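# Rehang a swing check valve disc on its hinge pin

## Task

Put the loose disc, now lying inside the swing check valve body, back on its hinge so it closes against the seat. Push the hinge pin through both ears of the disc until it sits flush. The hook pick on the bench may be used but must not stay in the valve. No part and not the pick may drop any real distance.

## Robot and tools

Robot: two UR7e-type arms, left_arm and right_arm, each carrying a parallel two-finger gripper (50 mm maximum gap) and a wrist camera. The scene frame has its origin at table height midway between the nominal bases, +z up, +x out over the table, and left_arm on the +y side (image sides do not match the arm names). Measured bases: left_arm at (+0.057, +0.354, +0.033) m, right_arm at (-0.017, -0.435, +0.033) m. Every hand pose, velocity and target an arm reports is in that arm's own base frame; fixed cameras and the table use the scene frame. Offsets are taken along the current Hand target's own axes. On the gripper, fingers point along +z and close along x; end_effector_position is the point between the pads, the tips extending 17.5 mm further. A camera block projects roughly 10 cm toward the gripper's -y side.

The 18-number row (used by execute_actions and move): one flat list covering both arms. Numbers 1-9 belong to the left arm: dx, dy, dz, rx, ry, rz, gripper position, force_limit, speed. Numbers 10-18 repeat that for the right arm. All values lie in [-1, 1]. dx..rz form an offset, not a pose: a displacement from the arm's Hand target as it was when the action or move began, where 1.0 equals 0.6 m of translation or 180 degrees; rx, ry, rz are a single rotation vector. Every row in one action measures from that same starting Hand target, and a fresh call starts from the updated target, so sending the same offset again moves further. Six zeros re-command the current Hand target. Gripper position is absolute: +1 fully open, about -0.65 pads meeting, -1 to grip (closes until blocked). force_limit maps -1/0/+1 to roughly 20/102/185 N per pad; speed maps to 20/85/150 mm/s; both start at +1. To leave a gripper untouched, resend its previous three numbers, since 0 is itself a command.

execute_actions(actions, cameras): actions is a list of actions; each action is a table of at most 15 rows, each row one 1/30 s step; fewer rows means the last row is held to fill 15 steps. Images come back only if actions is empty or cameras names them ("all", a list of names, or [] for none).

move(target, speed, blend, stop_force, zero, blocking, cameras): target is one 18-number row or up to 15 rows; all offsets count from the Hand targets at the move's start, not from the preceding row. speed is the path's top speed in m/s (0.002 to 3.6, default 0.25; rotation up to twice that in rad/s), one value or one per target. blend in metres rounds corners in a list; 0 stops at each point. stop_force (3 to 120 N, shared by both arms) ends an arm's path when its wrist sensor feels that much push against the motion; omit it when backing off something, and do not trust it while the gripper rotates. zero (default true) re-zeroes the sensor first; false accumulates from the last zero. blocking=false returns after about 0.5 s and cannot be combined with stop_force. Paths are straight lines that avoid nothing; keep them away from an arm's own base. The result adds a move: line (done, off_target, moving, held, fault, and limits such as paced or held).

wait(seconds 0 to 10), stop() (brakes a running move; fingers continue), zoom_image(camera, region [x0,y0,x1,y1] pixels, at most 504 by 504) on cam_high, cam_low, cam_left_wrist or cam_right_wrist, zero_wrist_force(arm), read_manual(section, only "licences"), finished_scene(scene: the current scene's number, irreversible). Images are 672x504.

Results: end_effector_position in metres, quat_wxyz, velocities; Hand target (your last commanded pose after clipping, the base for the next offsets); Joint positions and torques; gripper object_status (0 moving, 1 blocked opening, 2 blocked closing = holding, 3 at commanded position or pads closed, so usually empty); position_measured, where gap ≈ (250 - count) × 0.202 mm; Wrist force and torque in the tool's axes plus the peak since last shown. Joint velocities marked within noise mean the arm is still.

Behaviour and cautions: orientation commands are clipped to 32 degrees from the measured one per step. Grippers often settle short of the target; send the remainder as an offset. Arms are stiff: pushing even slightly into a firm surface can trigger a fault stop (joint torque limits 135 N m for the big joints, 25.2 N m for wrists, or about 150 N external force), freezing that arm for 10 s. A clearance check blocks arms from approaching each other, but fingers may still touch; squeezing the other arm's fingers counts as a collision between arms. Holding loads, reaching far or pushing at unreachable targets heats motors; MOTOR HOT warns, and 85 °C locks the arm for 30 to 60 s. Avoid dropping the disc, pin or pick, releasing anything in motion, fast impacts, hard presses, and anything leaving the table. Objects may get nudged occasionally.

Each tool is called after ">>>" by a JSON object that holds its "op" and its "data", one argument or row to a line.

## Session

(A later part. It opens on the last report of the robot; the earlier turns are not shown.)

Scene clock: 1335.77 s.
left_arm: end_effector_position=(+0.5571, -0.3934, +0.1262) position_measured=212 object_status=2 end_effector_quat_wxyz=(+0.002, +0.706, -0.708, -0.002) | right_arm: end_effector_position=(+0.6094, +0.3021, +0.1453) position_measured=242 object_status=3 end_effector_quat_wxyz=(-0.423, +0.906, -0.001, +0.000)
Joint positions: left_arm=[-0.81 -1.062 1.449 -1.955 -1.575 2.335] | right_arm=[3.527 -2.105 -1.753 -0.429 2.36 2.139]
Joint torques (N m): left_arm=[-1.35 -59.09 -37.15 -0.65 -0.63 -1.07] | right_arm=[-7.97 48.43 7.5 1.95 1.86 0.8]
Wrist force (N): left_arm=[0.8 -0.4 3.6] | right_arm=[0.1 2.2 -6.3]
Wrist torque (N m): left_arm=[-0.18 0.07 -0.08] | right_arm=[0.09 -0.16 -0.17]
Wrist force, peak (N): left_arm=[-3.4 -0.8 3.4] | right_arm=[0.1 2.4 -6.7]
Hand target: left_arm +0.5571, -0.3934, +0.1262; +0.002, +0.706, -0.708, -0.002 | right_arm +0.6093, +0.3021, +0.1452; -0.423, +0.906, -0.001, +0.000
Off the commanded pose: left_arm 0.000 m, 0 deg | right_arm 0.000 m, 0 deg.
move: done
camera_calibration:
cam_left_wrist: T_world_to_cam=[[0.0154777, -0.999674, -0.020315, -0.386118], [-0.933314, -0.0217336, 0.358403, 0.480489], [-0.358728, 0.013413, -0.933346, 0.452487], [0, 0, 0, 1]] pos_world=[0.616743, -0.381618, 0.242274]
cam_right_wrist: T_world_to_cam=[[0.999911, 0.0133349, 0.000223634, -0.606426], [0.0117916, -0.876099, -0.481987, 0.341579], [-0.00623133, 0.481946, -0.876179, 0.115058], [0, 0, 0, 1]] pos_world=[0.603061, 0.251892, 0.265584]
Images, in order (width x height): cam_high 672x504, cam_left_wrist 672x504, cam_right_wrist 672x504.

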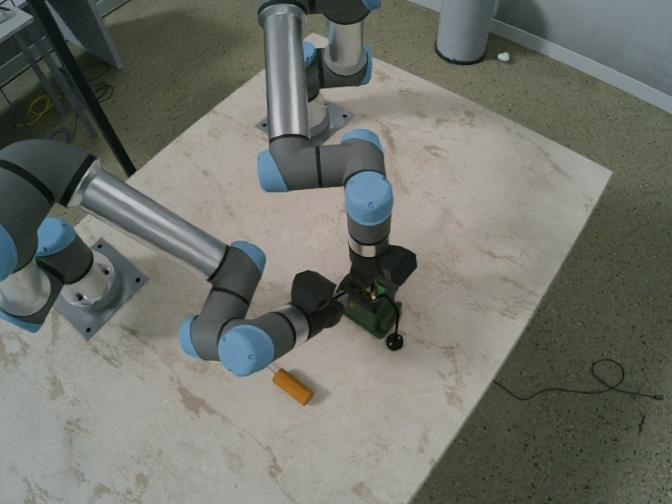

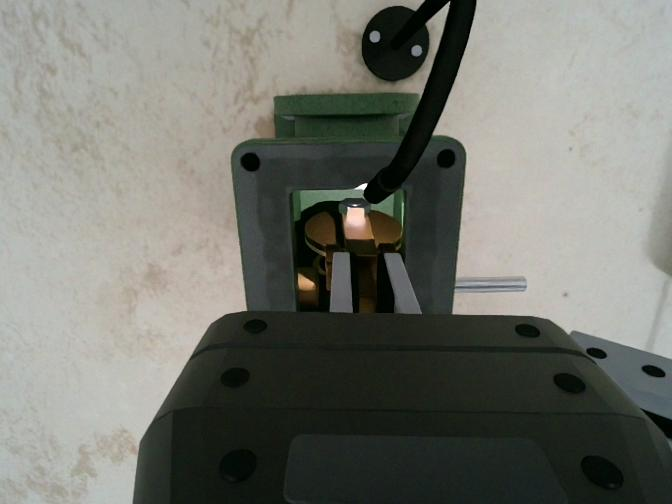

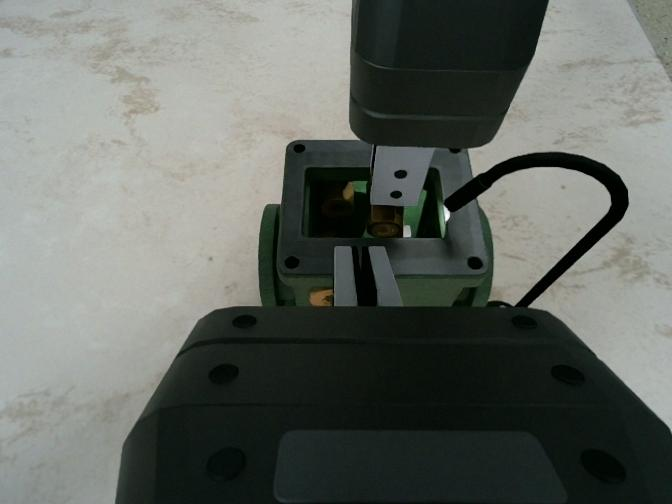

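>>> {"op": "move", "data": {
  "target": [
    [0,0.0167,0.04,0,0,0,-1,-1,-1,0,0,0,0,0,0,-0.6,1,-0.8],
    [0,0.0333,0.04,0,0,0,-1,-1,-1,0,0,0,0,0,0,-0.6,1,-0.8]
  ],
  "speed": 0.02,
  "stop_force": 4,
  "cameras": ["cam_right_wrist","cam_left_wrist"]
}}

>>> {"op": "zoom_image", "data": {
  "camera": "cam_right_wrist",
  "region": [250, 130, 450, 290]
}}

>>> {"op": "zoom_image", "data": {
  "camera": "cam_left_wrist",
  "region": [240, 150, 460, 320]
}}

Scene clock: 1365.80 s.
left_arm: end_effector_position=(+0.5489, -0.3934, +0.1068) position_measured=212 object_status=2 end_effector_quat_wxyz=(+0.002, +0.706, -0.708, -0.002) | right_arm: end_effector_position=(+0.6093, +0.3021, +0.1452) position_measured=242 object_status=3 end_effector_quat_wxyz=(-0.423, +0.906, -0.001, +0.000)
Joint positions: left_arm=[-0.819 -1.058 1.498 -2.007 -1.575 2.326] | right_arm=[3.527 -2.105 -1.753 -0.429 2.36 2.139]
Joint torques (N m): left_arm=[13.92 -59.67 -36.8 -5.84 -1.06 1.67] | right_arm=[12.28 50.9 5.64 4.72 2.5 -1.74]
Wrist force (N): left_arm=[1.0 -0.3 3.6] | right_arm=[0.2 2.5 -6.2]
Wrist torque (N m): left_arm=[-0.18 0.04 -0.03] | right_arm=[0.12 -0.18 -0.17]
Wrist force, peak (N): left_arm=[-1.5 -3.5 -1.3] | right_arm=[0.1 2.5 -6.6]
Hand target: left_arm +0.5489, -0.3934, +0.1068; +0.002, +0.706, -0.708, -0.002 (not the last commanded pose) | right_arm +0.6093, +0.3021, +0.1452; -0.423, +0.906, -0.001, +0.000
Off the commanded pose: left_arm 0.013 m, 0 deg | right_arm 0.000 m, 0 deg.
move: contact (left_arm); path passed 0 of 2 targets
camera_calibration:
cam_left_wrist: T_world_to_cam=[[0.0154777, -0.999674, -0.020315, -0.386385], [-0.933314, -0.0217336, 0.358403, 0.479789], [-0.358728, 0.013413, -0.933346, 0.431438], [0, 0, 0, 1]] pos_world=[0.608543, -0.381618, 0.222874]
cam_right_wrist: T_world_to_cam=[[0.999909, 0.0135198, 0.0000979376, -0.606337], [0.011893, -0.876097, -0.481988, 0.341519], [-0.00643059, 0.481945, -0.876178, 0.115178], [0, 0, 0, 1]] pos_world=[0.602961, 0.251892, 0.265584]
Images, in order (width x height): cam_left_wrist 672x504, cam_right_wrist 672x504.

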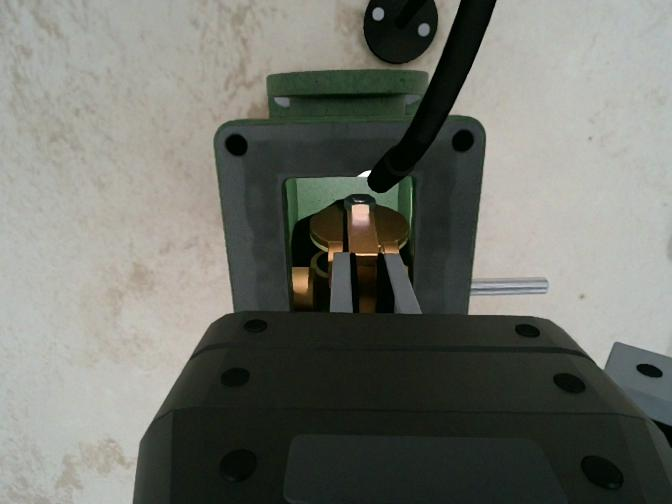

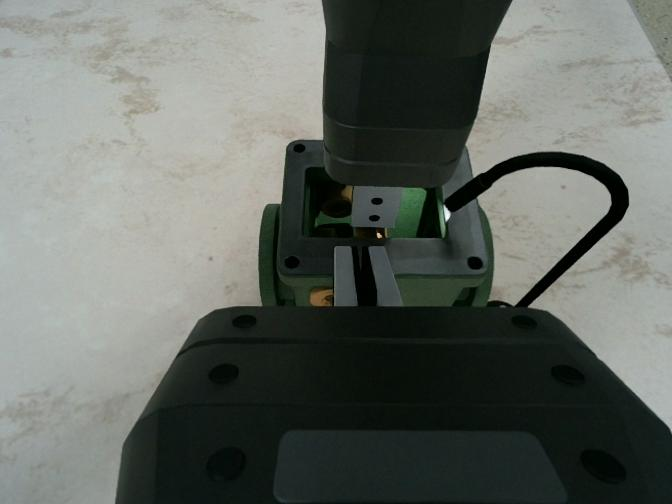

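Scaled by 2.520 from the camera's 672x504 image, which has a finer 960x720 frame.

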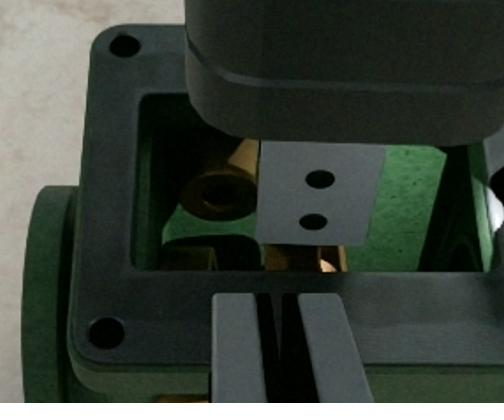

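Scaled by 2.291 from the camera's 672x504 image, which has a finer 960x720 frame.

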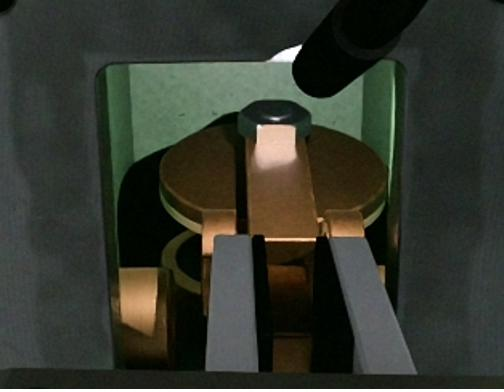

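>>> {"op": "move", "data": {
  "target": [
    [0,0,-0.004,0,0,0,-1,-1,-1,0,0,0,0,0,0,-0.6,1,-0.8],
    [-0.007,0,-0.004,0,0,0,-1,-1,-1,0,0,0,0,0,0,-0.6,1,-0.8]
  ],
  "speed": 0.02
}}

>>> {"op": "move", "data": {
  "target": [
    [0,0,0.016,0,0,0,-1,-1,-1,0,0,0,0,0,0,-0.6,1,-0.8]
  ],
  "speed": 0.015,
  "stop_force": 4,
  "cameras": ["cam_right_wrist","cam_left_wrist"]
}}

>>> {"op": "zoom_image", "data": {
  "camera": "cam_right_wrist",
  "region": [250, 130, 450, 290]
}}

>>> {"op": "zoom_image", "data": {
  "camera": "cam_left_wrist",
  "region": [240, 150, 460, 320]
}}

Scene clock: 1381.80 s.
left_arm: end_effector_position=(+0.5489, -0.3890, +0.1092) position_measured=212 object_status=2 end_effector_quat_wxyz=(+0.002, +0.706, -0.708, -0.002) | right_arm: end_effector_position=(+0.6093, +0.3021, +0.1452) position_measured=242 object_status=3 end_effector_quat_wxyz=(-0.423, +0.906, -0.001, +0.000)
Joint positions: left_arm=[-0.814 -1.066 1.503 -2.005 -1.575 2.33] | right_arm=[3.527 -2.105 -1.753 -0.429 2.36 2.139]
Joint torques (N m): left_arm=[-4.62 -42.38 -33.97 -4.4 -0.5 -0.98] | right_arm=[12.65 50.29 6.64 4.37 1.65 -0.9]
Wrist force (N): left_arm=[1.0 -0.5 3.6] | right_arm=[0.2 2.5 -6.3]
Wrist torque (N m): left_arm=[-0.20 0.04 -0.09] | right_arm=[0.14 -0.18 -0.16]
Wrist force, peak (N): left_arm=[0.8 -0.5 4.0] | right_arm=[0.0 2.5 -6.6]
Hand target: left_arm +0.5489, -0.3892, +0.1092; +0.002, +0.706, -0.708, -0.002 | right_arm +0.6093, +0.3021, +0.1452; -0.423, +0.906, -0.001, +0.000
Off the commanded pose: left_arm 0.000 m, 0 deg | right_arm 0.000 m, 0 deg.
move: done

Scene clock: 1383.67 s.
left_arm: end_effector_position=(+0.5489, -0.3892, +0.0996) position_measured=212 object_status=2 end_effector_quat_wxyz=(+0.002, +0.706, -0.708, -0.002) | right_arm: end_effector_position=(+0.6093, +0.3021, +0.1452) position_measured=242 object_status=3 end_effector_quat_wxyz=(-0.423, +0.906, -0.001, +0.000)
Joint positions: left_arm=[-0.815 -1.056 1.515 -2.026 -1.575 2.33] | right_arm=[3.527 -2.105 -1.753 -0.429 2.36 2.139]
Joint torques (N m): left_arm=[-13.02 -59.2 -36.51 -0.6 1.24 -1.47] | right_arm=[12.87 50.74 6.93 4.59 1.13 -0.51]
Wrist force (N): left_arm=[1.0 -0.6 3.3] | right_arm=[-0.1 2.4 -6.3]
Wrist torque (N m): left_arm=[-0.22 0.05 -0.08] | right_arm=[0.12 -0.13 -0.17]
Wrist force, peak (N): left_arm=[1.0 -1.0 3.7] | right_arm=[0.3 2.7 -6.5]
Hand target: left_arm +0.5489, -0.3892, +0.0996; +0.002, +0.706, -0.708, -0.002 | right_arm +0.6093, +0.3021, +0.1452; -0.423, +0.906, -0.001, +0.000
Off the commanded pose: left_arm 0.000 m, 0 deg | right_arm 0.000 m, 0 deg.
move: done
camera_calibration:
cam_left_wrist: T_world_to_cam=[[0.0154777, -0.999674, -0.020315, -0.382332], [-0.933314, -0.0217336, 0.358403, 0.482461], [-0.358728, 0.013413, -0.933346, 0.424662], [0, 0, 0, 1]] pos_world=[0.608543, -0.377418, 0.215674]
cam_right_wrist: T_world_to_cam=[[0.999909, 0.0135198, 0.0000979376, -0.606337], [0.011893, -0.876097, -0.481988, 0.341519], [-0.00643059, 0.481945, -0.876178, 0.115178], [0, 0, 0, 1]] pos_world=[0.602961, 0.251892, 0.265584]
Images, in order (width x height): cam_left_wrist 672x504, cam_right_wrist 672x504.

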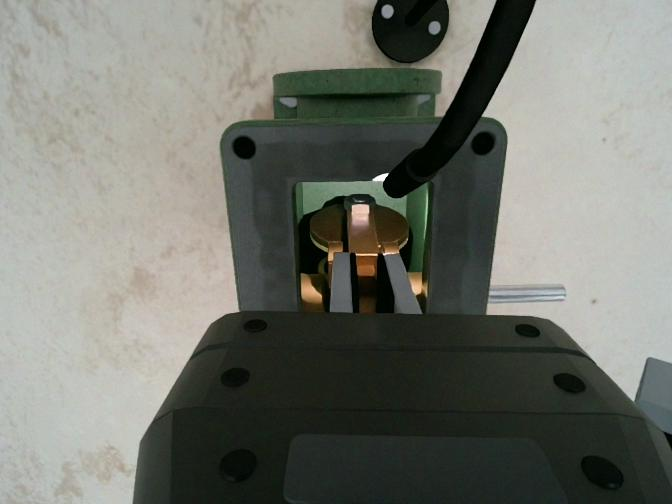

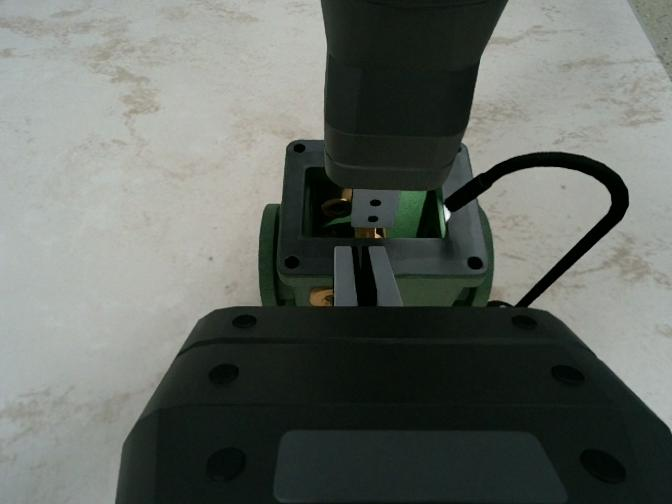

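Scaled by 2.520 from the camera's 672x504 image, which has a finer 960x720 frame.

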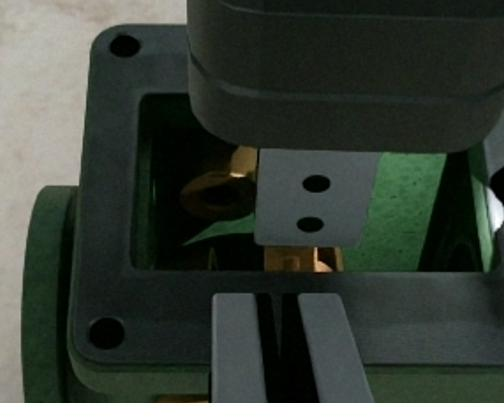

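Scaled by 2.291 from the camera's 672x504 image, which has a finer 960x720 frame.

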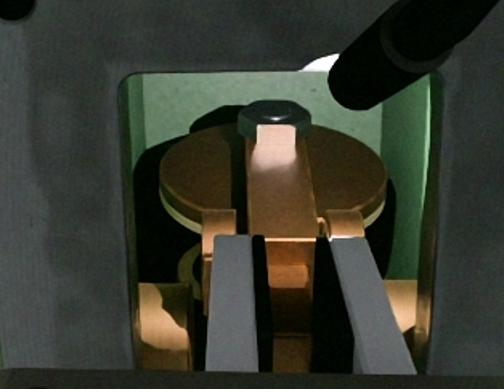

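>>> {"op": "move", "data": {
  "target": [
    [0.001,0.02,0,0,0,0,-1,-1,-1,0,0,0,0,0,0,-0.6,1,-0.8]
  ],
  "speed": 0.015,
  "stop_force": 4,
  "cameras": ["cam_right_wrist","cam_left_wrist"]
}}

>>> {"op": "zoom_image", "data": {
  "camera": "cam_right_wrist",
  "region": [250, 130, 450, 290]
}}

>>> {"op": "zoom_image", "data": {
  "camera": "cam_left_wrist",
  "region": [240, 150, 460, 320]
}}

Scene clock: 1389.93 s.
left_arm: end_effector_position=(+0.5369, -0.3897, +0.0996) position_measured=212 object_status=2 end_effector_quat_wxyz=(+0.002, +0.706, -0.708, -0.002) | right_arm: end_effector_position=(+0.6093, +0.3021, +0.1452) position_measured=242 object_status=3 end_effector_quat_wxyz=(-0.423, +0.906, -0.001, +0.000)
Joint positions: left_arm=[-0.828 -1.077 1.547 -2.038 -1.575 2.316] | right_arm=[3.527 -2.105 -1.753 -0.429 2.36 2.139]
Joint torques (N m): left_arm=[14.43 -40.42 -36.84 -0.66 -1.12 1.73] | right_arm=[11.97 50.45 6 4.45 1.15 0.58]
Wrist force (N): left_arm=[0.9 -0.7 3.5] | right_arm=[0.3 2.5 -6.2]
Wrist torque (N m): left_arm=[-0.23 0.05 0.00] | right_arm=[0.13 -0.20 -0.17]
Wrist force, peak (N): left_arm=[0.6 -0.7 4.0] | right_arm=[0.1 2.7 -6.5]
Hand target: left_arm +0.5369, -0.3897, +0.0996; +0.002, +0.706, -0.708, -0.002 | right_arm +0.6093, +0.3021, +0.1452; -0.423, +0.906, -0.001, +0.000
Off the commanded pose: left_arm 0.000 m, 0 deg | right_arm 0.000 m, 0 deg.
move: done
camera_calibration:
cam_left_wrist: T_world_to_cam=[[0.0154777, -0.999674, -0.020315, -0.382744], [-0.933314, -0.0217336, 0.358403, 0.471212], [-0.358728, 0.013413, -0.933346, 0.420459], [0, 0, 0, 1]] pos_world=[0.596543, -0.378018, 0.215774]
cam_right_wrist: T_world_to_cam=[[0.999909, 0.0135198, 0.0000979376, -0.606337], [0.011893, -0.876097, -0.481988, 0.341519], [-0.00643059, 0.481945, -0.876178, 0.115178], [0, 0, 0, 1]] pos_world=[0.602961, 0.251892, 0.265584]
Images, in order (width x height): cam_left_wrist 672x504, cam_right_wrist 672x504.

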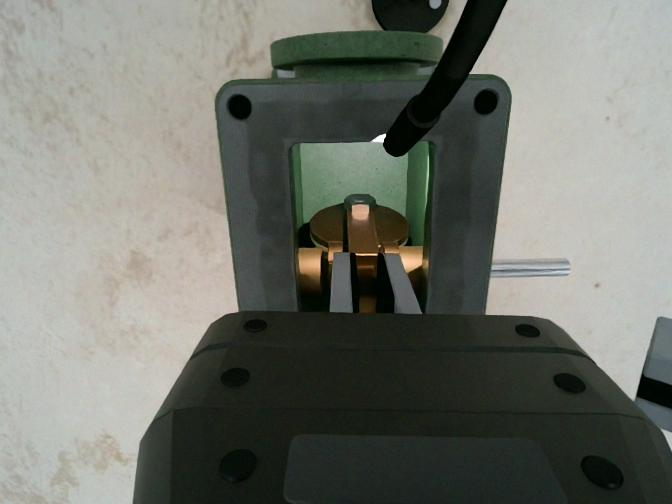

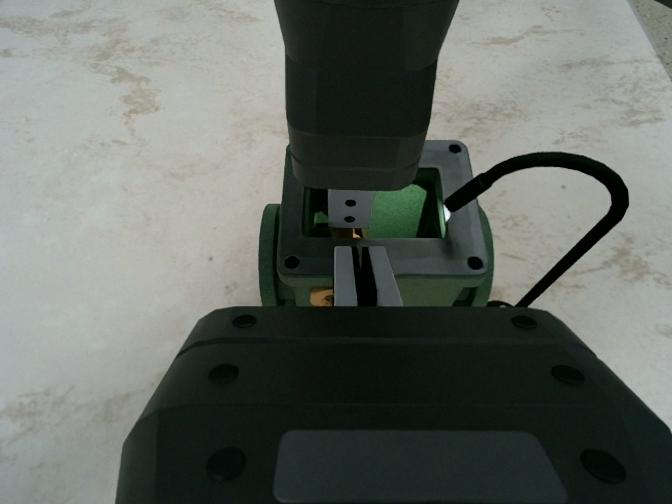

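Scaled by 2.520 from the camera's 672x504 image, which has a finer 960x720 frame.

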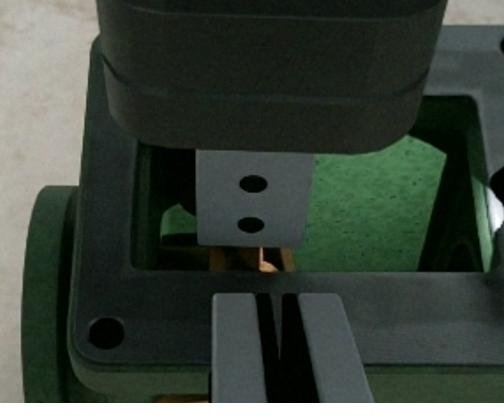

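Scaled by 2.291 from the camera's 672x504 image, which has a finer 960x720 frame.

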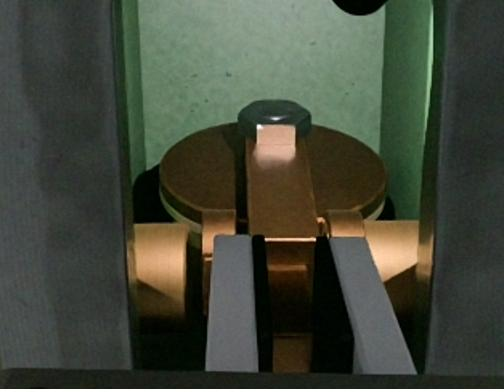

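>>> {"op": "move", "data": {
  "target": [
    [0,0.006,0,0,0,0,-1,-1,-1,0,0,0,0,0,0,-0.6,1,-0.8],
    [0,0.006,0.007,0,0,0,-1,-1,-1,0,0,0,0,0,0,-0.6,1,-0.8]
  ],
  "speed": 0.01,
  "stop_force": 3,
  "cameras": ["cam_right_wrist","cam_left_wrist"]
}}

>>> {"op": "zoom_image", "data": {
  "camera": "cam_left_wrist",
  "region": [280, 200, 440, 320]
}}

Scene clock: 1405.37 s.
left_arm: end_effector_position=(+0.5332, -0.3897, +0.0954) position_measured=212 object_status=2 end_effector_quat_wxyz=(+0.002, +0.706, -0.708, -0.002) | right_arm: end_effector_position=(+0.6093, +0.3021, +0.1452) position_measured=242 object_status=3 end_effector_quat_wxyz=(-0.423, +0.906, -0.001, +0.000)
Joint positions: left_arm=[-0.833 -1.078 1.562 -2.051 -1.575 2.312] | right_arm=[3.527 -2.105 -1.753 -0.429 2.36 2.139]
Joint torques (N m): left_arm=[6.07 -56.87 -32.87 -0.67 -0.58 1.29] | right_arm=[12.12 51.95 6.09 4.43 1 1.79]
Wrist force (N): left_arm=[0.6 -0.2 3.4] | right_arm=[0.0 2.4 -6.3]
Wrist torque (N m): left_arm=[-0.16 0.09 -0.01] | right_arm=[0.11 -0.15 -0.17]
Wrist force, peak (N): left_arm=[0.6 -0.2 4.0] | right_arm=[0.0 2.6 -6.6]
Hand target: left_arm +0.5332, -0.3897, +0.0954; +0.002, +0.706, -0.708, -0.002 | right_arm +0.6093, +0.3021, +0.1452; -0.423, +0.906, -0.001, +0.000
Off the commanded pose: left_arm 0.000 m, 0 deg | right_arm 0.000 m, 0 deg.
move: done
camera_calibration:
cam_left_wrist: T_world_to_cam=[[0.0154404, -0.999672, -0.0204095, -0.382732], [-0.933281, -0.0217339, 0.358488, 0.469262], [-0.358814, 0.0135126, -0.933311, 0.4152], [0, 0, 0, 1]] pos_world=[0.592843, -0.378018, 0.211474]
cam_right_wrist: T_world_to_cam=[[0.999909, 0.0135198, 0.0000979376, -0.606337], [0.011893, -0.876097, -0.481988, 0.341519], [-0.00643059, 0.481945, -0.876178, 0.115178], [0, 0, 0, 1]] pos_world=[0.602961, 0.251892, 0.265584]
Images, in order (width x height): cam_left_wrist 672x504, cam_right_wrist 672x504.

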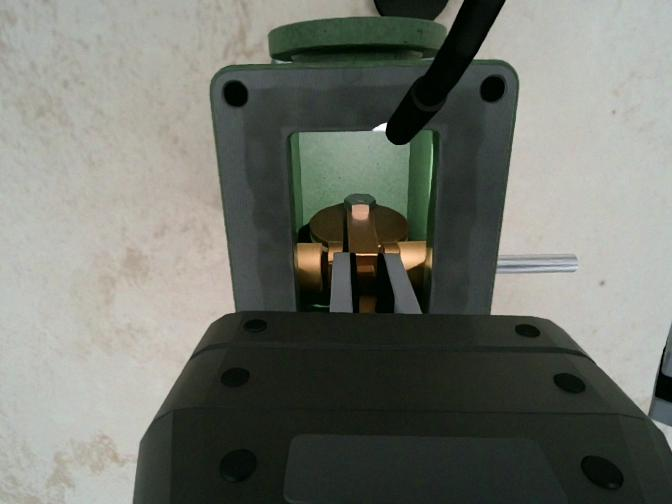

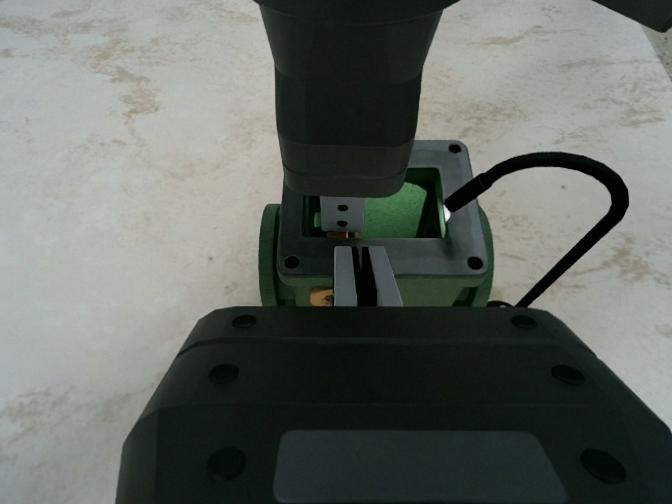

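Scaled by 3.150 from the camera's 672x504 image, which has a finer 960x720 frame.

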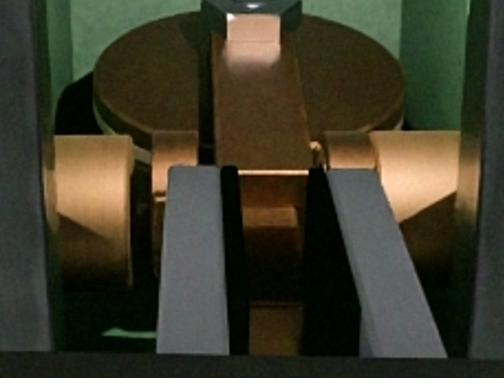

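>>> {"op": "move", "data": {
  "target": [
    [0,0.0017,0,0,0,0,-1,-1,-1,0,0.043,-0.051,0,0,0,-0.6,1,-0.8],
    [0,0.0017,0,0,0,0,-1,-1,-1,-0.0155,0.166,0.059,0.111,0,0,-0.6,1,-0.8]
  ],
  "speed": 0.1,
  "cameras": ["cam_right_wrist","cam_left_wrist"]
}}

>>> {"op": "zoom_image", "data": {
  "camera": "cam_right_wrist",
  "region": [220, 100, 470, 320]
}}

Scene clock: 1427.10 s.
left_arm: end_effector_position=(+0.5322, -0.3897, +0.0955) position_measured=212 object_status=2 end_effector_quat_wxyz=(+0.002, +0.706, -0.708, -0.002) | right_arm: end_effector_position=(+0.6000, +0.2653, +0.0462) position_measured=242 object_status=3 end_effector_quat_wxyz=(-0.574, +0.819, -0.001, +0.001)
Joint positions: left_arm=[-0.834 -1.08 1.564 -2.052 -1.575 2.311] | right_arm=[3.402 -2.465 -1.793 0.167 2.708 2.24]
Joint torques (N m): left_arm=[-13.07 -41.97 -34.23 -2.43 1.18 1.02] | right_arm=[15.53 41.88 1.06 3.58 2.68 -2.11]
Wrist force (N): left_arm=[0.8 -0.5 3.5] | right_arm=[0.2 3.1 -7.5]
Wrist torque (N m): left_arm=[-0.19 0.06 -0.01] | right_arm=[0.17 -0.25 -0.03]
Wrist force, peak (N): left_arm=[0.5 -0.7 4.0] | right_arm=[-0.3 4.8 -6.8]
Hand target: left_arm +0.5322, -0.3897, +0.0955; +0.002, +0.706, -0.708, -0.002 | right_arm +0.5998, +0.2654, +0.0461; -0.574, +0.819, -0.001, +0.001
Off the commanded pose: left_arm 0.000 m, 0 deg | right_arm 0.000 m, 0 deg.
move: done
camera_calibration:
cam_left_wrist: T_world_to_cam=[[0.0154785, -0.999674, -0.0203136, -0.382758], [-0.933348, -0.0217326, 0.358316, 0.46837], [-0.35864, 0.0134134, -0.933379, 0.414808], [0, 0, 0, 1]] pos_world=[0.591843, -0.378018, 0.211574]
cam_right_wrist: T_world_to_cam=[[0.99991, 0.0121775, 0.00566626, -0.59647], [0.0122858, -0.658777, -0.752238, 0.216162], [-0.0054276, 0.75224, -0.658867, -0.0362947], [0, 0, 0, 1]] pos_world=[0.593563, 0.176968, 0.142072]
Images, in order (width x height): cam_left_wrist 672x504, cam_right_wrist 672x504.

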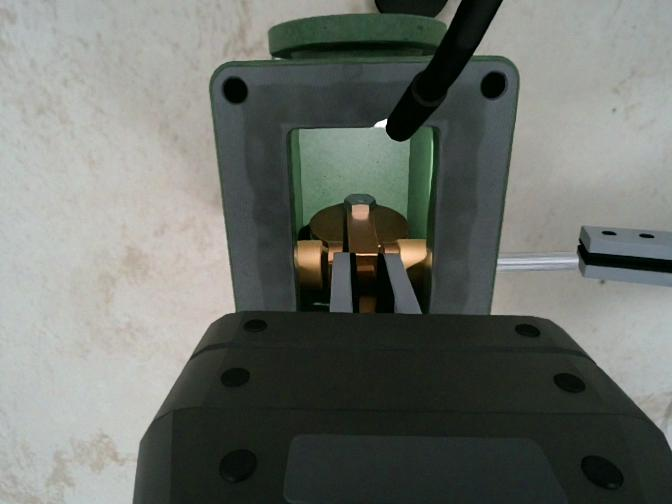

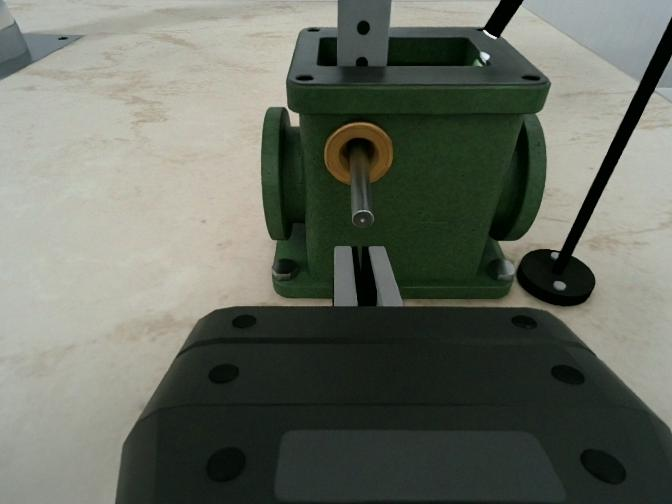

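Scaled by 2.016 from the camera's 672x504 image, which has a finer 960x720 frame.

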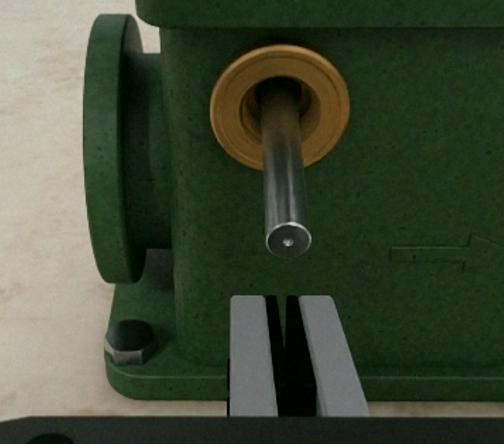

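>>> {"op": "execute_actions", "data": {
  "actions": [
    [[0,0,0,0,0,0,-1,-1,-1,0,0,0,0,0,0,-0.7,-1,-0.8]]
  ]
}}

>>> {"op": "move", "data": {
  "target": [0,0,0,0,0,0,-1,-1,-1,0,-0.0125,0.0345,0,0,0,-0.7,-1,-0.8],
  "speed": 0.01,
  "stop_force": 7,
  "cameras": ["cam_right_wrist","cam_left_wrist"]
}}

>>> {"op": "zoom_image", "data": {
  "camera": "cam_right_wrist",
  "region": [270, 100, 470, 300]
}}

>>> {"op": "zoom_image", "data": {
  "camera": "cam_left_wrist",
  "region": [280, 200, 440, 320]
}}

Scene clock: 1437.87 s.
left_arm: end_effector_position=(+0.5322, -0.3897, +0.0955) position_measured=212 object_status=2 end_effector_quat_wxyz=(+0.002, +0.706, -0.708, -0.002) | right_arm: end_effector_position=(+0.5998, +0.2654, +0.0461) position_measured=251 object_status=3 end_effector_quat_wxyz=(-0.574, +0.819, -0.001, +0.001)
Joint positions: left_arm=[-0.834 -1.08 1.564 -2.052 -1.575 2.311] | right_arm=[3.402 -2.465 -1.793 0.167 2.709 2.24]
Joint torques (N m): left_arm=[-12.61 -41.37 -33.91 -1.02 1.28 1.04] | right_arm=[12.51 42.64 0.21 1.79 3.33 -1.13]
Wrist force (N): left_arm=[0.6 -0.6 3.6] | right_arm=[0.0 3.1 -7.3]
Wrist torque (N m): left_arm=[-0.22 0.09 -0.01] | right_arm=[0.17 -0.22 -0.03]
Wrist force, peak (N): left_arm=[1.1 -0.4 3.9] | right_arm=[-0.2 3.2 -7.6]
Hand target: left_arm +0.5322, -0.3897, +0.0955; +0.002, +0.706, -0.708, -0.002 | right_arm +0.5998, +0.2654, +0.0461; -0.574, +0.819, -0.001, +0.001
Off the commanded pose: left_arm 0.000 m, 0 deg | right_arm 0.000 m, 0 deg.
Step readings (end_effector_position of left_arm | right_arm):
0: (+0.5322, -0.3897, +0.0955) | (+0.5998, +0.2654, +0.0461)
1: (+0.5322, -0.3897, +0.0955) | (+0.5998, +0.2654, +0.0461)
2: (+0.5322, -0.3897, +0.0955) | (+0.5998, +0.2654, +0.0461)
4: (+0.5322, -0.3897, +0.0955) | (+0.5998, +0.2654, +0.0461)
8: (+0.5322, -0.3897, +0.0955) | (+0.5998, +0.2654, +0.0461)
15: (+0.5322, -0.3897, +0.0955) | (+0.5998, +0.2654, +0.0461)

Scene clock: 1440.70 s.
left_arm: end_effector_position=(+0.5322, -0.3897, +0.0955) position_measured=212 object_status=2 end_effector_quat_wxyz=(+0.002, +0.706, -0.708, -0.002) | right_arm: end_effector_position=(+0.5999, +0.2875, +0.0461) position_measured=251 object_status=3 end_effector_quat_wxyz=(-0.574, +0.819, -0.001, +0.001)
Joint positions: left_arm=[-0.834 -1.08 1.564 -2.052 -1.575 2.311] | right_arm=[3.438 -2.48 -1.775 0.225 2.687 2.307]
Joint torques (N m): left_arm=[-12.17 -41.83 -34.66 -0.99 1.2 1.01] | right_arm=[-12.22 50.41 9.13 1.17 3.05 -2.32]
Wrist force (N): left_arm=[0.5 -0.5 3.6] | right_arm=[-0.2 3.0 -7.5]
Wrist torque (N m): left_arm=[-0.20 0.11 -0.02] | right_arm=[0.10 -0.19 -0.15]
Wrist force, peak (N): left_arm=[0.5 -0.5 4.1] | right_arm=[-0.6 3.3 -7.8]
Hand target: left_arm +0.5322, -0.3897, +0.0955; +0.002, +0.706, -0.708, -0.002 | right_arm +0.5999, +0.2874, +0.0461; -0.574, +0.819, -0.001, +0.001
Off the commanded pose: left_arm 0.000 m, 0 deg | right_arm 0.000 m, 0 deg.
move: done
camera_calibration:
cam_left_wrist: T_world_to_cam=[[0.0154777, -0.999674, -0.020315, -0.382757], [-0.933314, -0.0217336, 0.358403, 0.468331], [-0.358728, 0.013413, -0.933346, 0.414853], [0, 0, 0, 1]] pos_world=[0.591843, -0.378018, 0.211574]
cam_right_wrist: T_world_to_cam=[[0.999906, 0.0125345, 0.00562336, -0.596701], [0.0124879, -0.658667, -0.752331, 0.230585], [-0.00572619, 0.75233, -0.658762, -0.0529173], [0, 0, 0, 1]] pos_world=[0.593462, 0.19917, 0.141972]
Images, in order (width x height): cam_left_wrist 672x504, cam_right_wrist 672x504.

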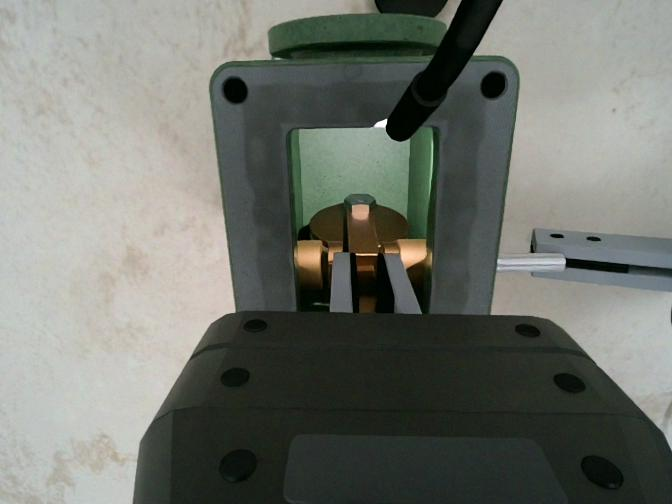

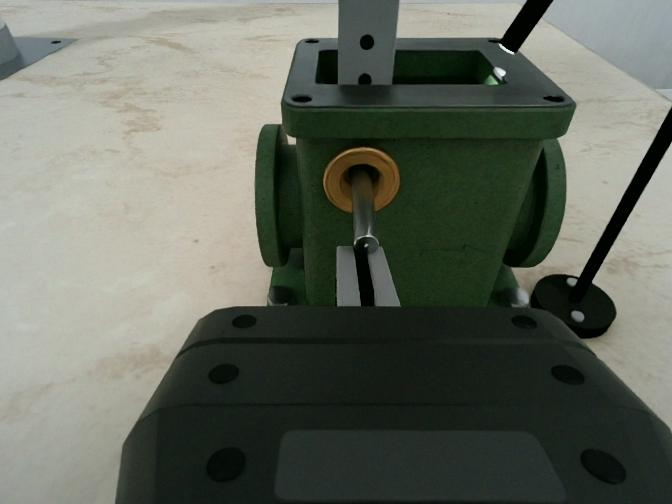

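Scaled by 2.520 from the camera's 672x504 image, which has a finer 960x720 frame.

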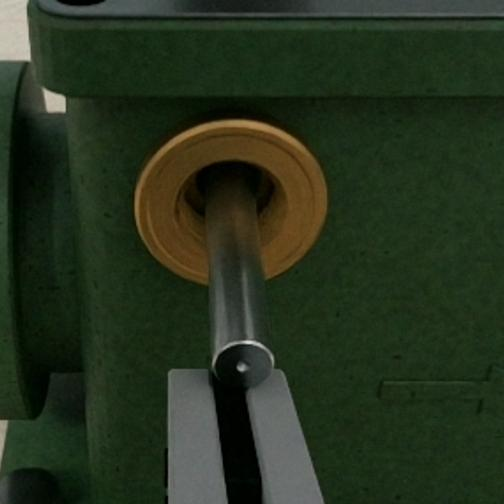

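Scaled by 3.150 from the camera's 672x504 image, which has a finer 960x720 frame.

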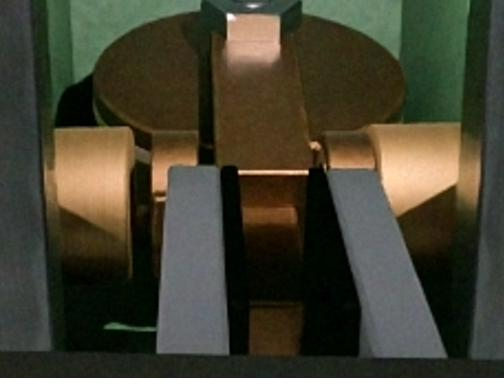

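>>> {"op": "move", "data": {
  "target": [
    [0,0,0,0,0,0,-1,-1,-1,0,0.0068,-0.0188,0,0,0,-0.7,-1,-0.8],
    [0,0,0,0,0,0,-1,-1,-1,0,-0.0042,-0.0228,0,0,0,-0.7,-1,-0.8]
  ],
  "speed": 0.03
}}

>>> {"op": "move", "data": {
  "target": [0,0,0,0,0,0,-1,-1,-1,0.001,-0.0125,0.0345,0,0,0,-0.7,-1,-0.8],
  "speed": 0.01,
  "stop_force": 7,
  "cameras": ["cam_right_wrist","cam_left_wrist"]
}}

>>> {"op": "zoom_image", "data": {
  "camera": "cam_right_wrist",
  "region": [270, 100, 470, 300]
}}

>>> {"op": "zoom_image", "data": {
  "camera": "cam_left_wrist",
  "region": [280, 200, 440, 320]
}}

Scene clock: 1447.40 s.
left_arm: end_effector_position=(+0.5322, -0.3897, +0.0955) position_measured=212 object_status=2 end_effector_quat_wxyz=(+0.002, +0.706, -0.708, -0.002) | right_arm: end_effector_position=(+0.5998, +0.2754, +0.0532) position_measured=251 object_status=3 end_effector_quat_wxyz=(-0.574, +0.819, -0.001, +0.001)
Joint positions: left_arm=[-0.834 -1.08 1.564 -2.052 -1.575 2.311] | right_arm=[3.419 -2.456 -1.789 0.183 2.699 2.271]
Joint torques (N m): left_arm=[-12.64 -42.13 -34.61 -1.07 1.2 1.09] | right_arm=[12.78 39.18 10.69 5.06 0.69 -0.45]
Wrist force (N): left_arm=[0.7 -0.6 3.7] | right_arm=[-0.1 2.9 -7.4]
Wrist torque (N m): left_arm=[-0.20 0.07 0.00] | right_arm=[0.11 -0.21 -0.12]
Wrist force, peak (N): left_arm=[0.7 -0.6 4.0] | right_arm=[-0.1 3.2 -7.9]
Hand target: left_arm +0.5322, -0.3897, +0.0955; +0.002, +0.706, -0.708, -0.002 | right_arm +0.5999, +0.2754, +0.0532; -0.574, +0.819, -0.001, +0.001
Off the commanded pose: left_arm 0.000 m, 0 deg | right_arm 0.000 m, 0 deg.
move: done

Scene clock: 1449.23 s.
left_arm: end_effector_position=(+0.5322, -0.3897, +0.0955) position_measured=212 object_status=2 end_effector_quat_wxyz=(+0.002, +0.706, -0.708, -0.002) | right_arm: end_effector_position=(+0.6001, +0.2833, +0.0532) position_measured=251 object_status=3 end_effector_quat_wxyz=(-0.574, +0.819, -0.001, +0.001)
Joint positions: left_arm=[-0.834 -1.08 1.564 -2.052 -1.575 2.311] | right_arm=[3.432 -2.462 -1.781 0.203 2.691 2.294]
Joint torques (N m): left_arm=[-12.84 -42.2 -34.53 -1.05 1.16 1.03] | right_arm=[-13 54.74 -0.71 1.2 3.35 -2.34]
Wrist force (N): left_arm=[0.6 -0.3 3.7] | right_arm=[-0.2 3.0 -7.6]
Wrist torque (N m): left_arm=[-0.16 0.09 -0.01] | right_arm=[0.11 -0.18 -0.05]
Wrist force, peak (N): left_arm=[0.6 -0.6 3.8] | right_arm=[0.2 2.7 -15.4]
Hand target: left_arm +0.5322, -0.3897, +0.0955; +0.002, +0.706, -0.708, -0.002 | right_arm +0.6001, +0.2833, +0.0532; -0.574, +0.819, -0.001, +0.001 (not the last commanded pose)
Off the commanded pose: left_arm 0.000 m, 0 deg | right_arm 0.014 m, 0 deg.
move: contact (right_arm)
camera_calibration:
cam_left_wrist: T_world_to_cam=[[0.0154777, -0.999674, -0.020315, -0.382757], [-0.933314, -0.0217336, 0.358403, 0.468331], [-0.358728, 0.013413, -0.933346, 0.414853], [0, 0, 0, 1]] pos_world=[0.591843, -0.378018, 0.211574]
cam_right_wrist: T_world_to_cam=[[0.999907, 0.0123935, 0.00561298, -0.596861], [0.0123872, -0.658669, -0.752331, 0.233218], [-0.00562692, 0.752331, -0.658761, -0.0451382], [0, 0, 0, 1]] pos_world=[0.593663, 0.194969, 0.149072]
Images, in order (width x height): cam_left_wrist 672x504, cam_right_wrist 672x504.

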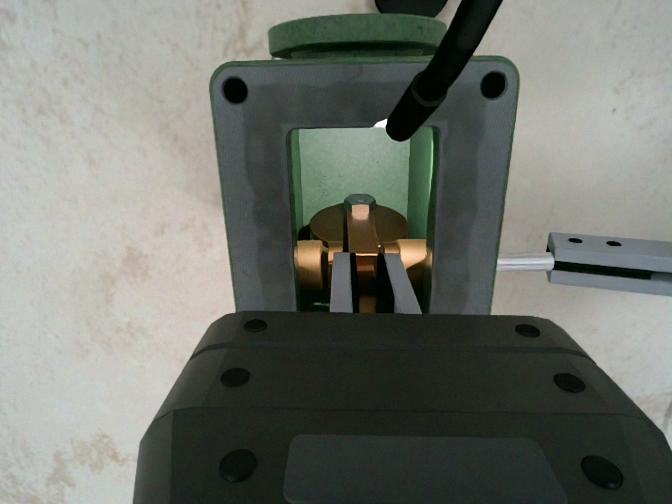

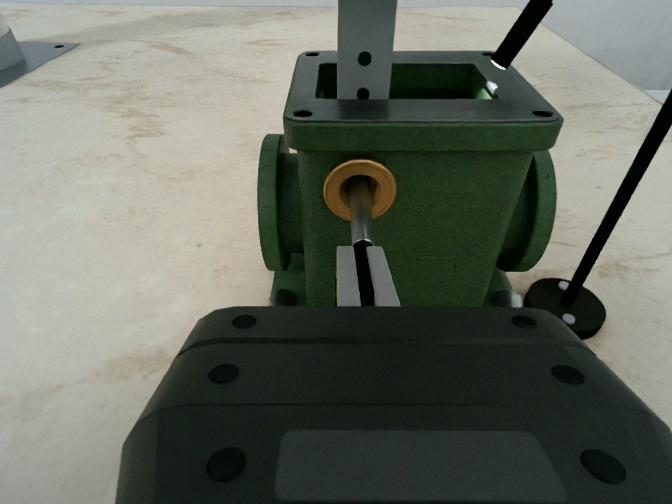

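Scaled by 2.520 from the camera's 672x504 image, which has a finer 960x720 frame.

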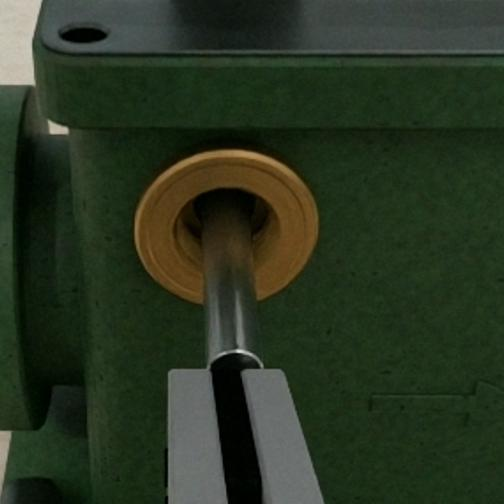

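Scaled by 3.150 from the camera's 672x504 image, which has a finer 960x720 frame.

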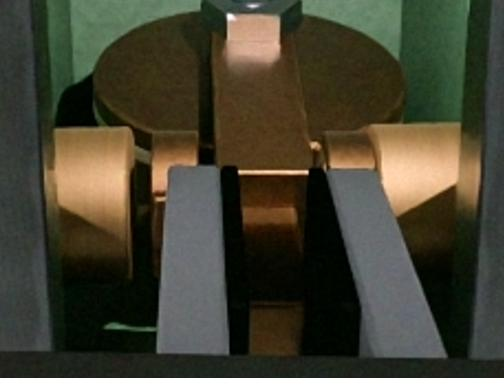

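>>> {"op": "move", "data": {
  "target": [0,0,0,0,0,0,-1,-1,-1,0,-0.0057,0.0157,0,0,0,-0.7,-1,-0.8],
  "speed": 0.008,
  "stop_force": 15,
  "cameras": ["cam_left_wrist","cam_right_wrist"]
}}

>>> {"op": "zoom_image", "data": {
  "camera": "cam_left_wrist",
  "region": [280, 200, 440, 320]
}}

>>> {"op": "zoom_image", "data": {
  "camera": "cam_right_wrist",
  "region": [270, 100, 470, 300]
}}

Scene clock: 1455.93 s.
left_arm: end_effector_position=(+0.5322, -0.3897, +0.0955) position_measured=212 object_status=2 end_effector_quat_wxyz=(+0.002, +0.706, -0.708, -0.002) | right_arm: end_effector_position=(+0.6001, +0.2918, +0.0532) position_measured=251 object_status=3 end_effector_quat_wxyz=(-0.574, +0.819, -0.001, +0.001)
Joint positions: left_arm=[-0.834 -1.08 1.564 -2.052 -1.575 2.311] | right_arm=[3.445 -2.468 -1.774 0.224 2.682 2.319]
Joint torques (N m): left_arm=[-12.13 -42.65 -34.2 -1.04 1.11 0.98] | right_arm=[-7.71 51.94 -0.38 0.63 2.73 -2.28]
Wrist force (N): left_arm=[0.6 -0.1 3.3] | right_arm=[0.3 1.0 -17.9]
Wrist torque (N m): left_arm=[-0.19 0.10 -0.01] | right_arm=[0.20 -0.13 -0.08]
Wrist force, peak (N): left_arm=[0.9 -0.4 4.0] | right_arm=[-0.1 5.1 -37.4]
Hand target: left_arm +0.5322, -0.3897, +0.0955; +0.002, +0.706, -0.708, -0.002 | right_arm +0.6001, +0.2918, +0.0532; -0.574, +0.819, -0.001, +0.001 (not the last commanded pose)
Off the commanded pose: left_arm 0.000 m, 0 deg | right_arm 0.002 m, 0 deg.
move: contact (right_arm)
camera_calibration:
cam_left_wrist: T_world_to_cam=[[0.0154777, -0.999674, -0.020315, -0.382757], [-0.933314, -0.0217336, 0.358403, 0.468331], [-0.358728, 0.013413, -0.933346, 0.414853], [0, 0, 0, 1]] pos_world=[0.591843, -0.378018, 0.211574]
cam_right_wrist: T_world_to_cam=[[0.999907, 0.0123935, 0.00561298, -0.597066], [0.0123872, -0.658669, -0.752331, 0.238815], [-0.00562692, 0.752331, -0.658761, -0.0515324], [0, 0, 0, 1]] pos_world=[0.593763, 0.203469, 0.149072]
Images, in order (width x height): cam_left_wrist 672x504, cam_right_wrist 672x504.

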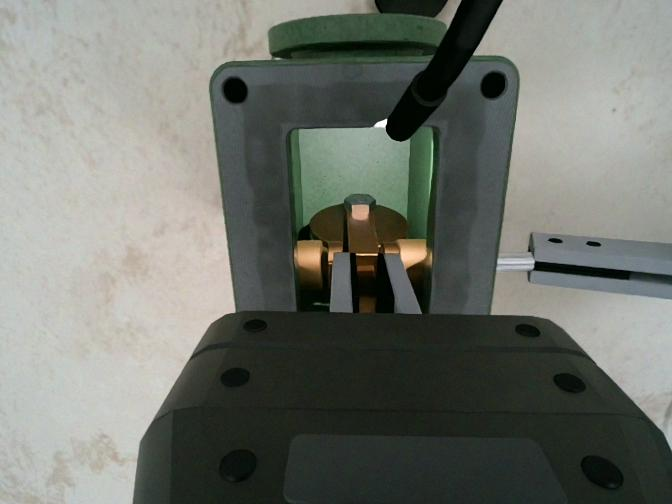

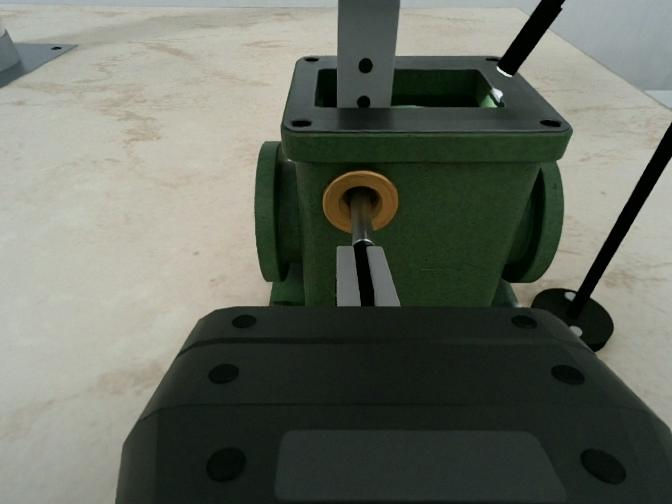

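Scaled by 3.150 from the camera's 672x504 image, which has a finer 960x720 frame.

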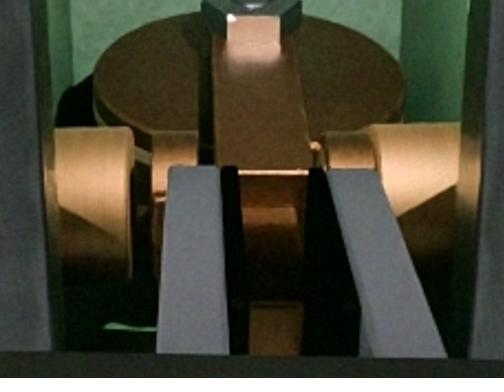

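Scaled by 2.520 from the camera's 672x504 image, which has a finer 960x720 frame.

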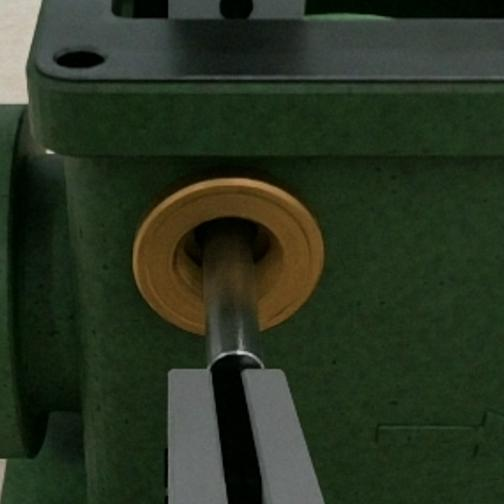

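>>> {"op": "move", "data": {
  "target": [0,0,0,0,0,0,-1,-1,-1,0,-0.0029,0.0078,0,0,0,-0.7,-1,-0.8],
  "speed": 0.005,
  "stop_force": 20,
  "cameras": ["cam_left_wrist"]
}}

>>> {"op": "zoom_image", "data": {
  "camera": "cam_left_wrist",
  "region": [280, 200, 440, 320]
}}

Scene clock: 1462.53 s.
left_arm: end_effector_position=(+0.5322, -0.3897, +0.0955) position_measured=212 object_status=2 end_effector_quat_wxyz=(+0.002, +0.706, -0.708, -0.002) | right_arm: end_effector_position=(+0.6002, +0.2968, +0.0532) position_measured=251 object_status=3 end_effector_quat_wxyz=(-0.574, +0.819, -0.001, +0.001)
Joint positions: left_arm=[-0.834 -1.08 1.564 -2.052 -1.575 2.311] | right_arm=[3.454 -2.472 -1.77 0.235 2.677 2.333]
Joint torques (N m): left_arm=[-12.39 -42.54 -34.23 -1.02 1.12 0.82] | right_arm=[-1.11 43.78 16.21 1.53 2.61 -2.16]
Wrist force (N): left_arm=[0.6 -0.5 3.7] | right_arm=[-0.3 3.1 -7.5]
Wrist torque (N m): left_arm=[-0.19 0.09 -0.02] | right_arm=[0.13 -0.16 -0.18]
Wrist force, peak (N): left_arm=[0.5 -0.7 3.9] | right_arm=[0.3 4.9 -20.1]
Hand target: left_arm +0.5322, -0.3897, +0.0955; +0.002, +0.706, -0.708, -0.002 | right_arm +0.6002, +0.2968, +0.0532; -0.574, +0.819, -0.001, +0.001
Off the commanded pose: left_arm 0.000 m, 0 deg | right_arm 0.000 m, 0 deg.
move: done
camera_calibration:
cam_left_wrist: T_world_to_cam=[[0.0154777, -0.999674, -0.020315, -0.382757], [-0.933314, -0.0217336, 0.358403, 0.468331], [-0.358728, 0.013413, -0.933346, 0.414853], [0, 0, 0, 1]] pos_world=[0.591843, -0.378018, 0.211574]
Images, in order (width x height): cam_left_wrist 672x504.

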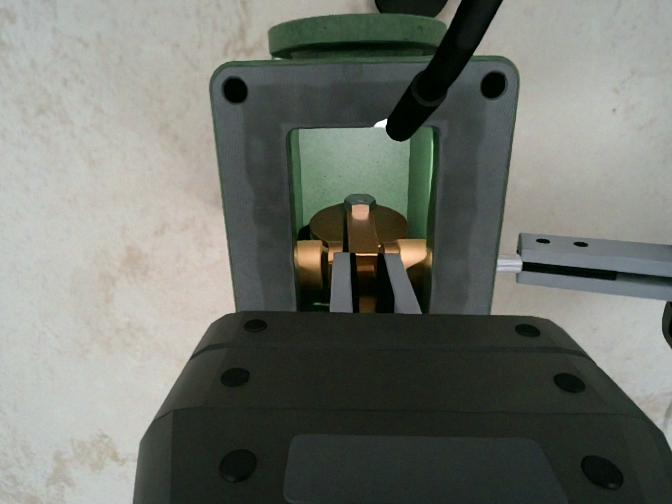

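Scaled by 3.150 from the camera's 672x504 image, which has a finer 960x720 frame.

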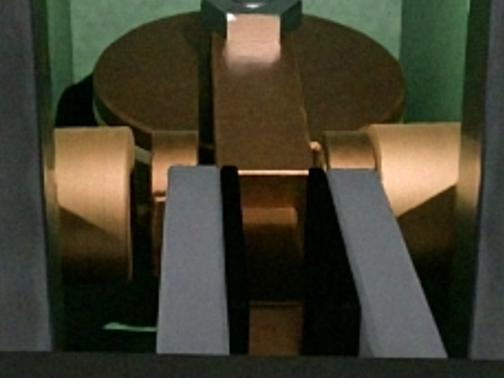

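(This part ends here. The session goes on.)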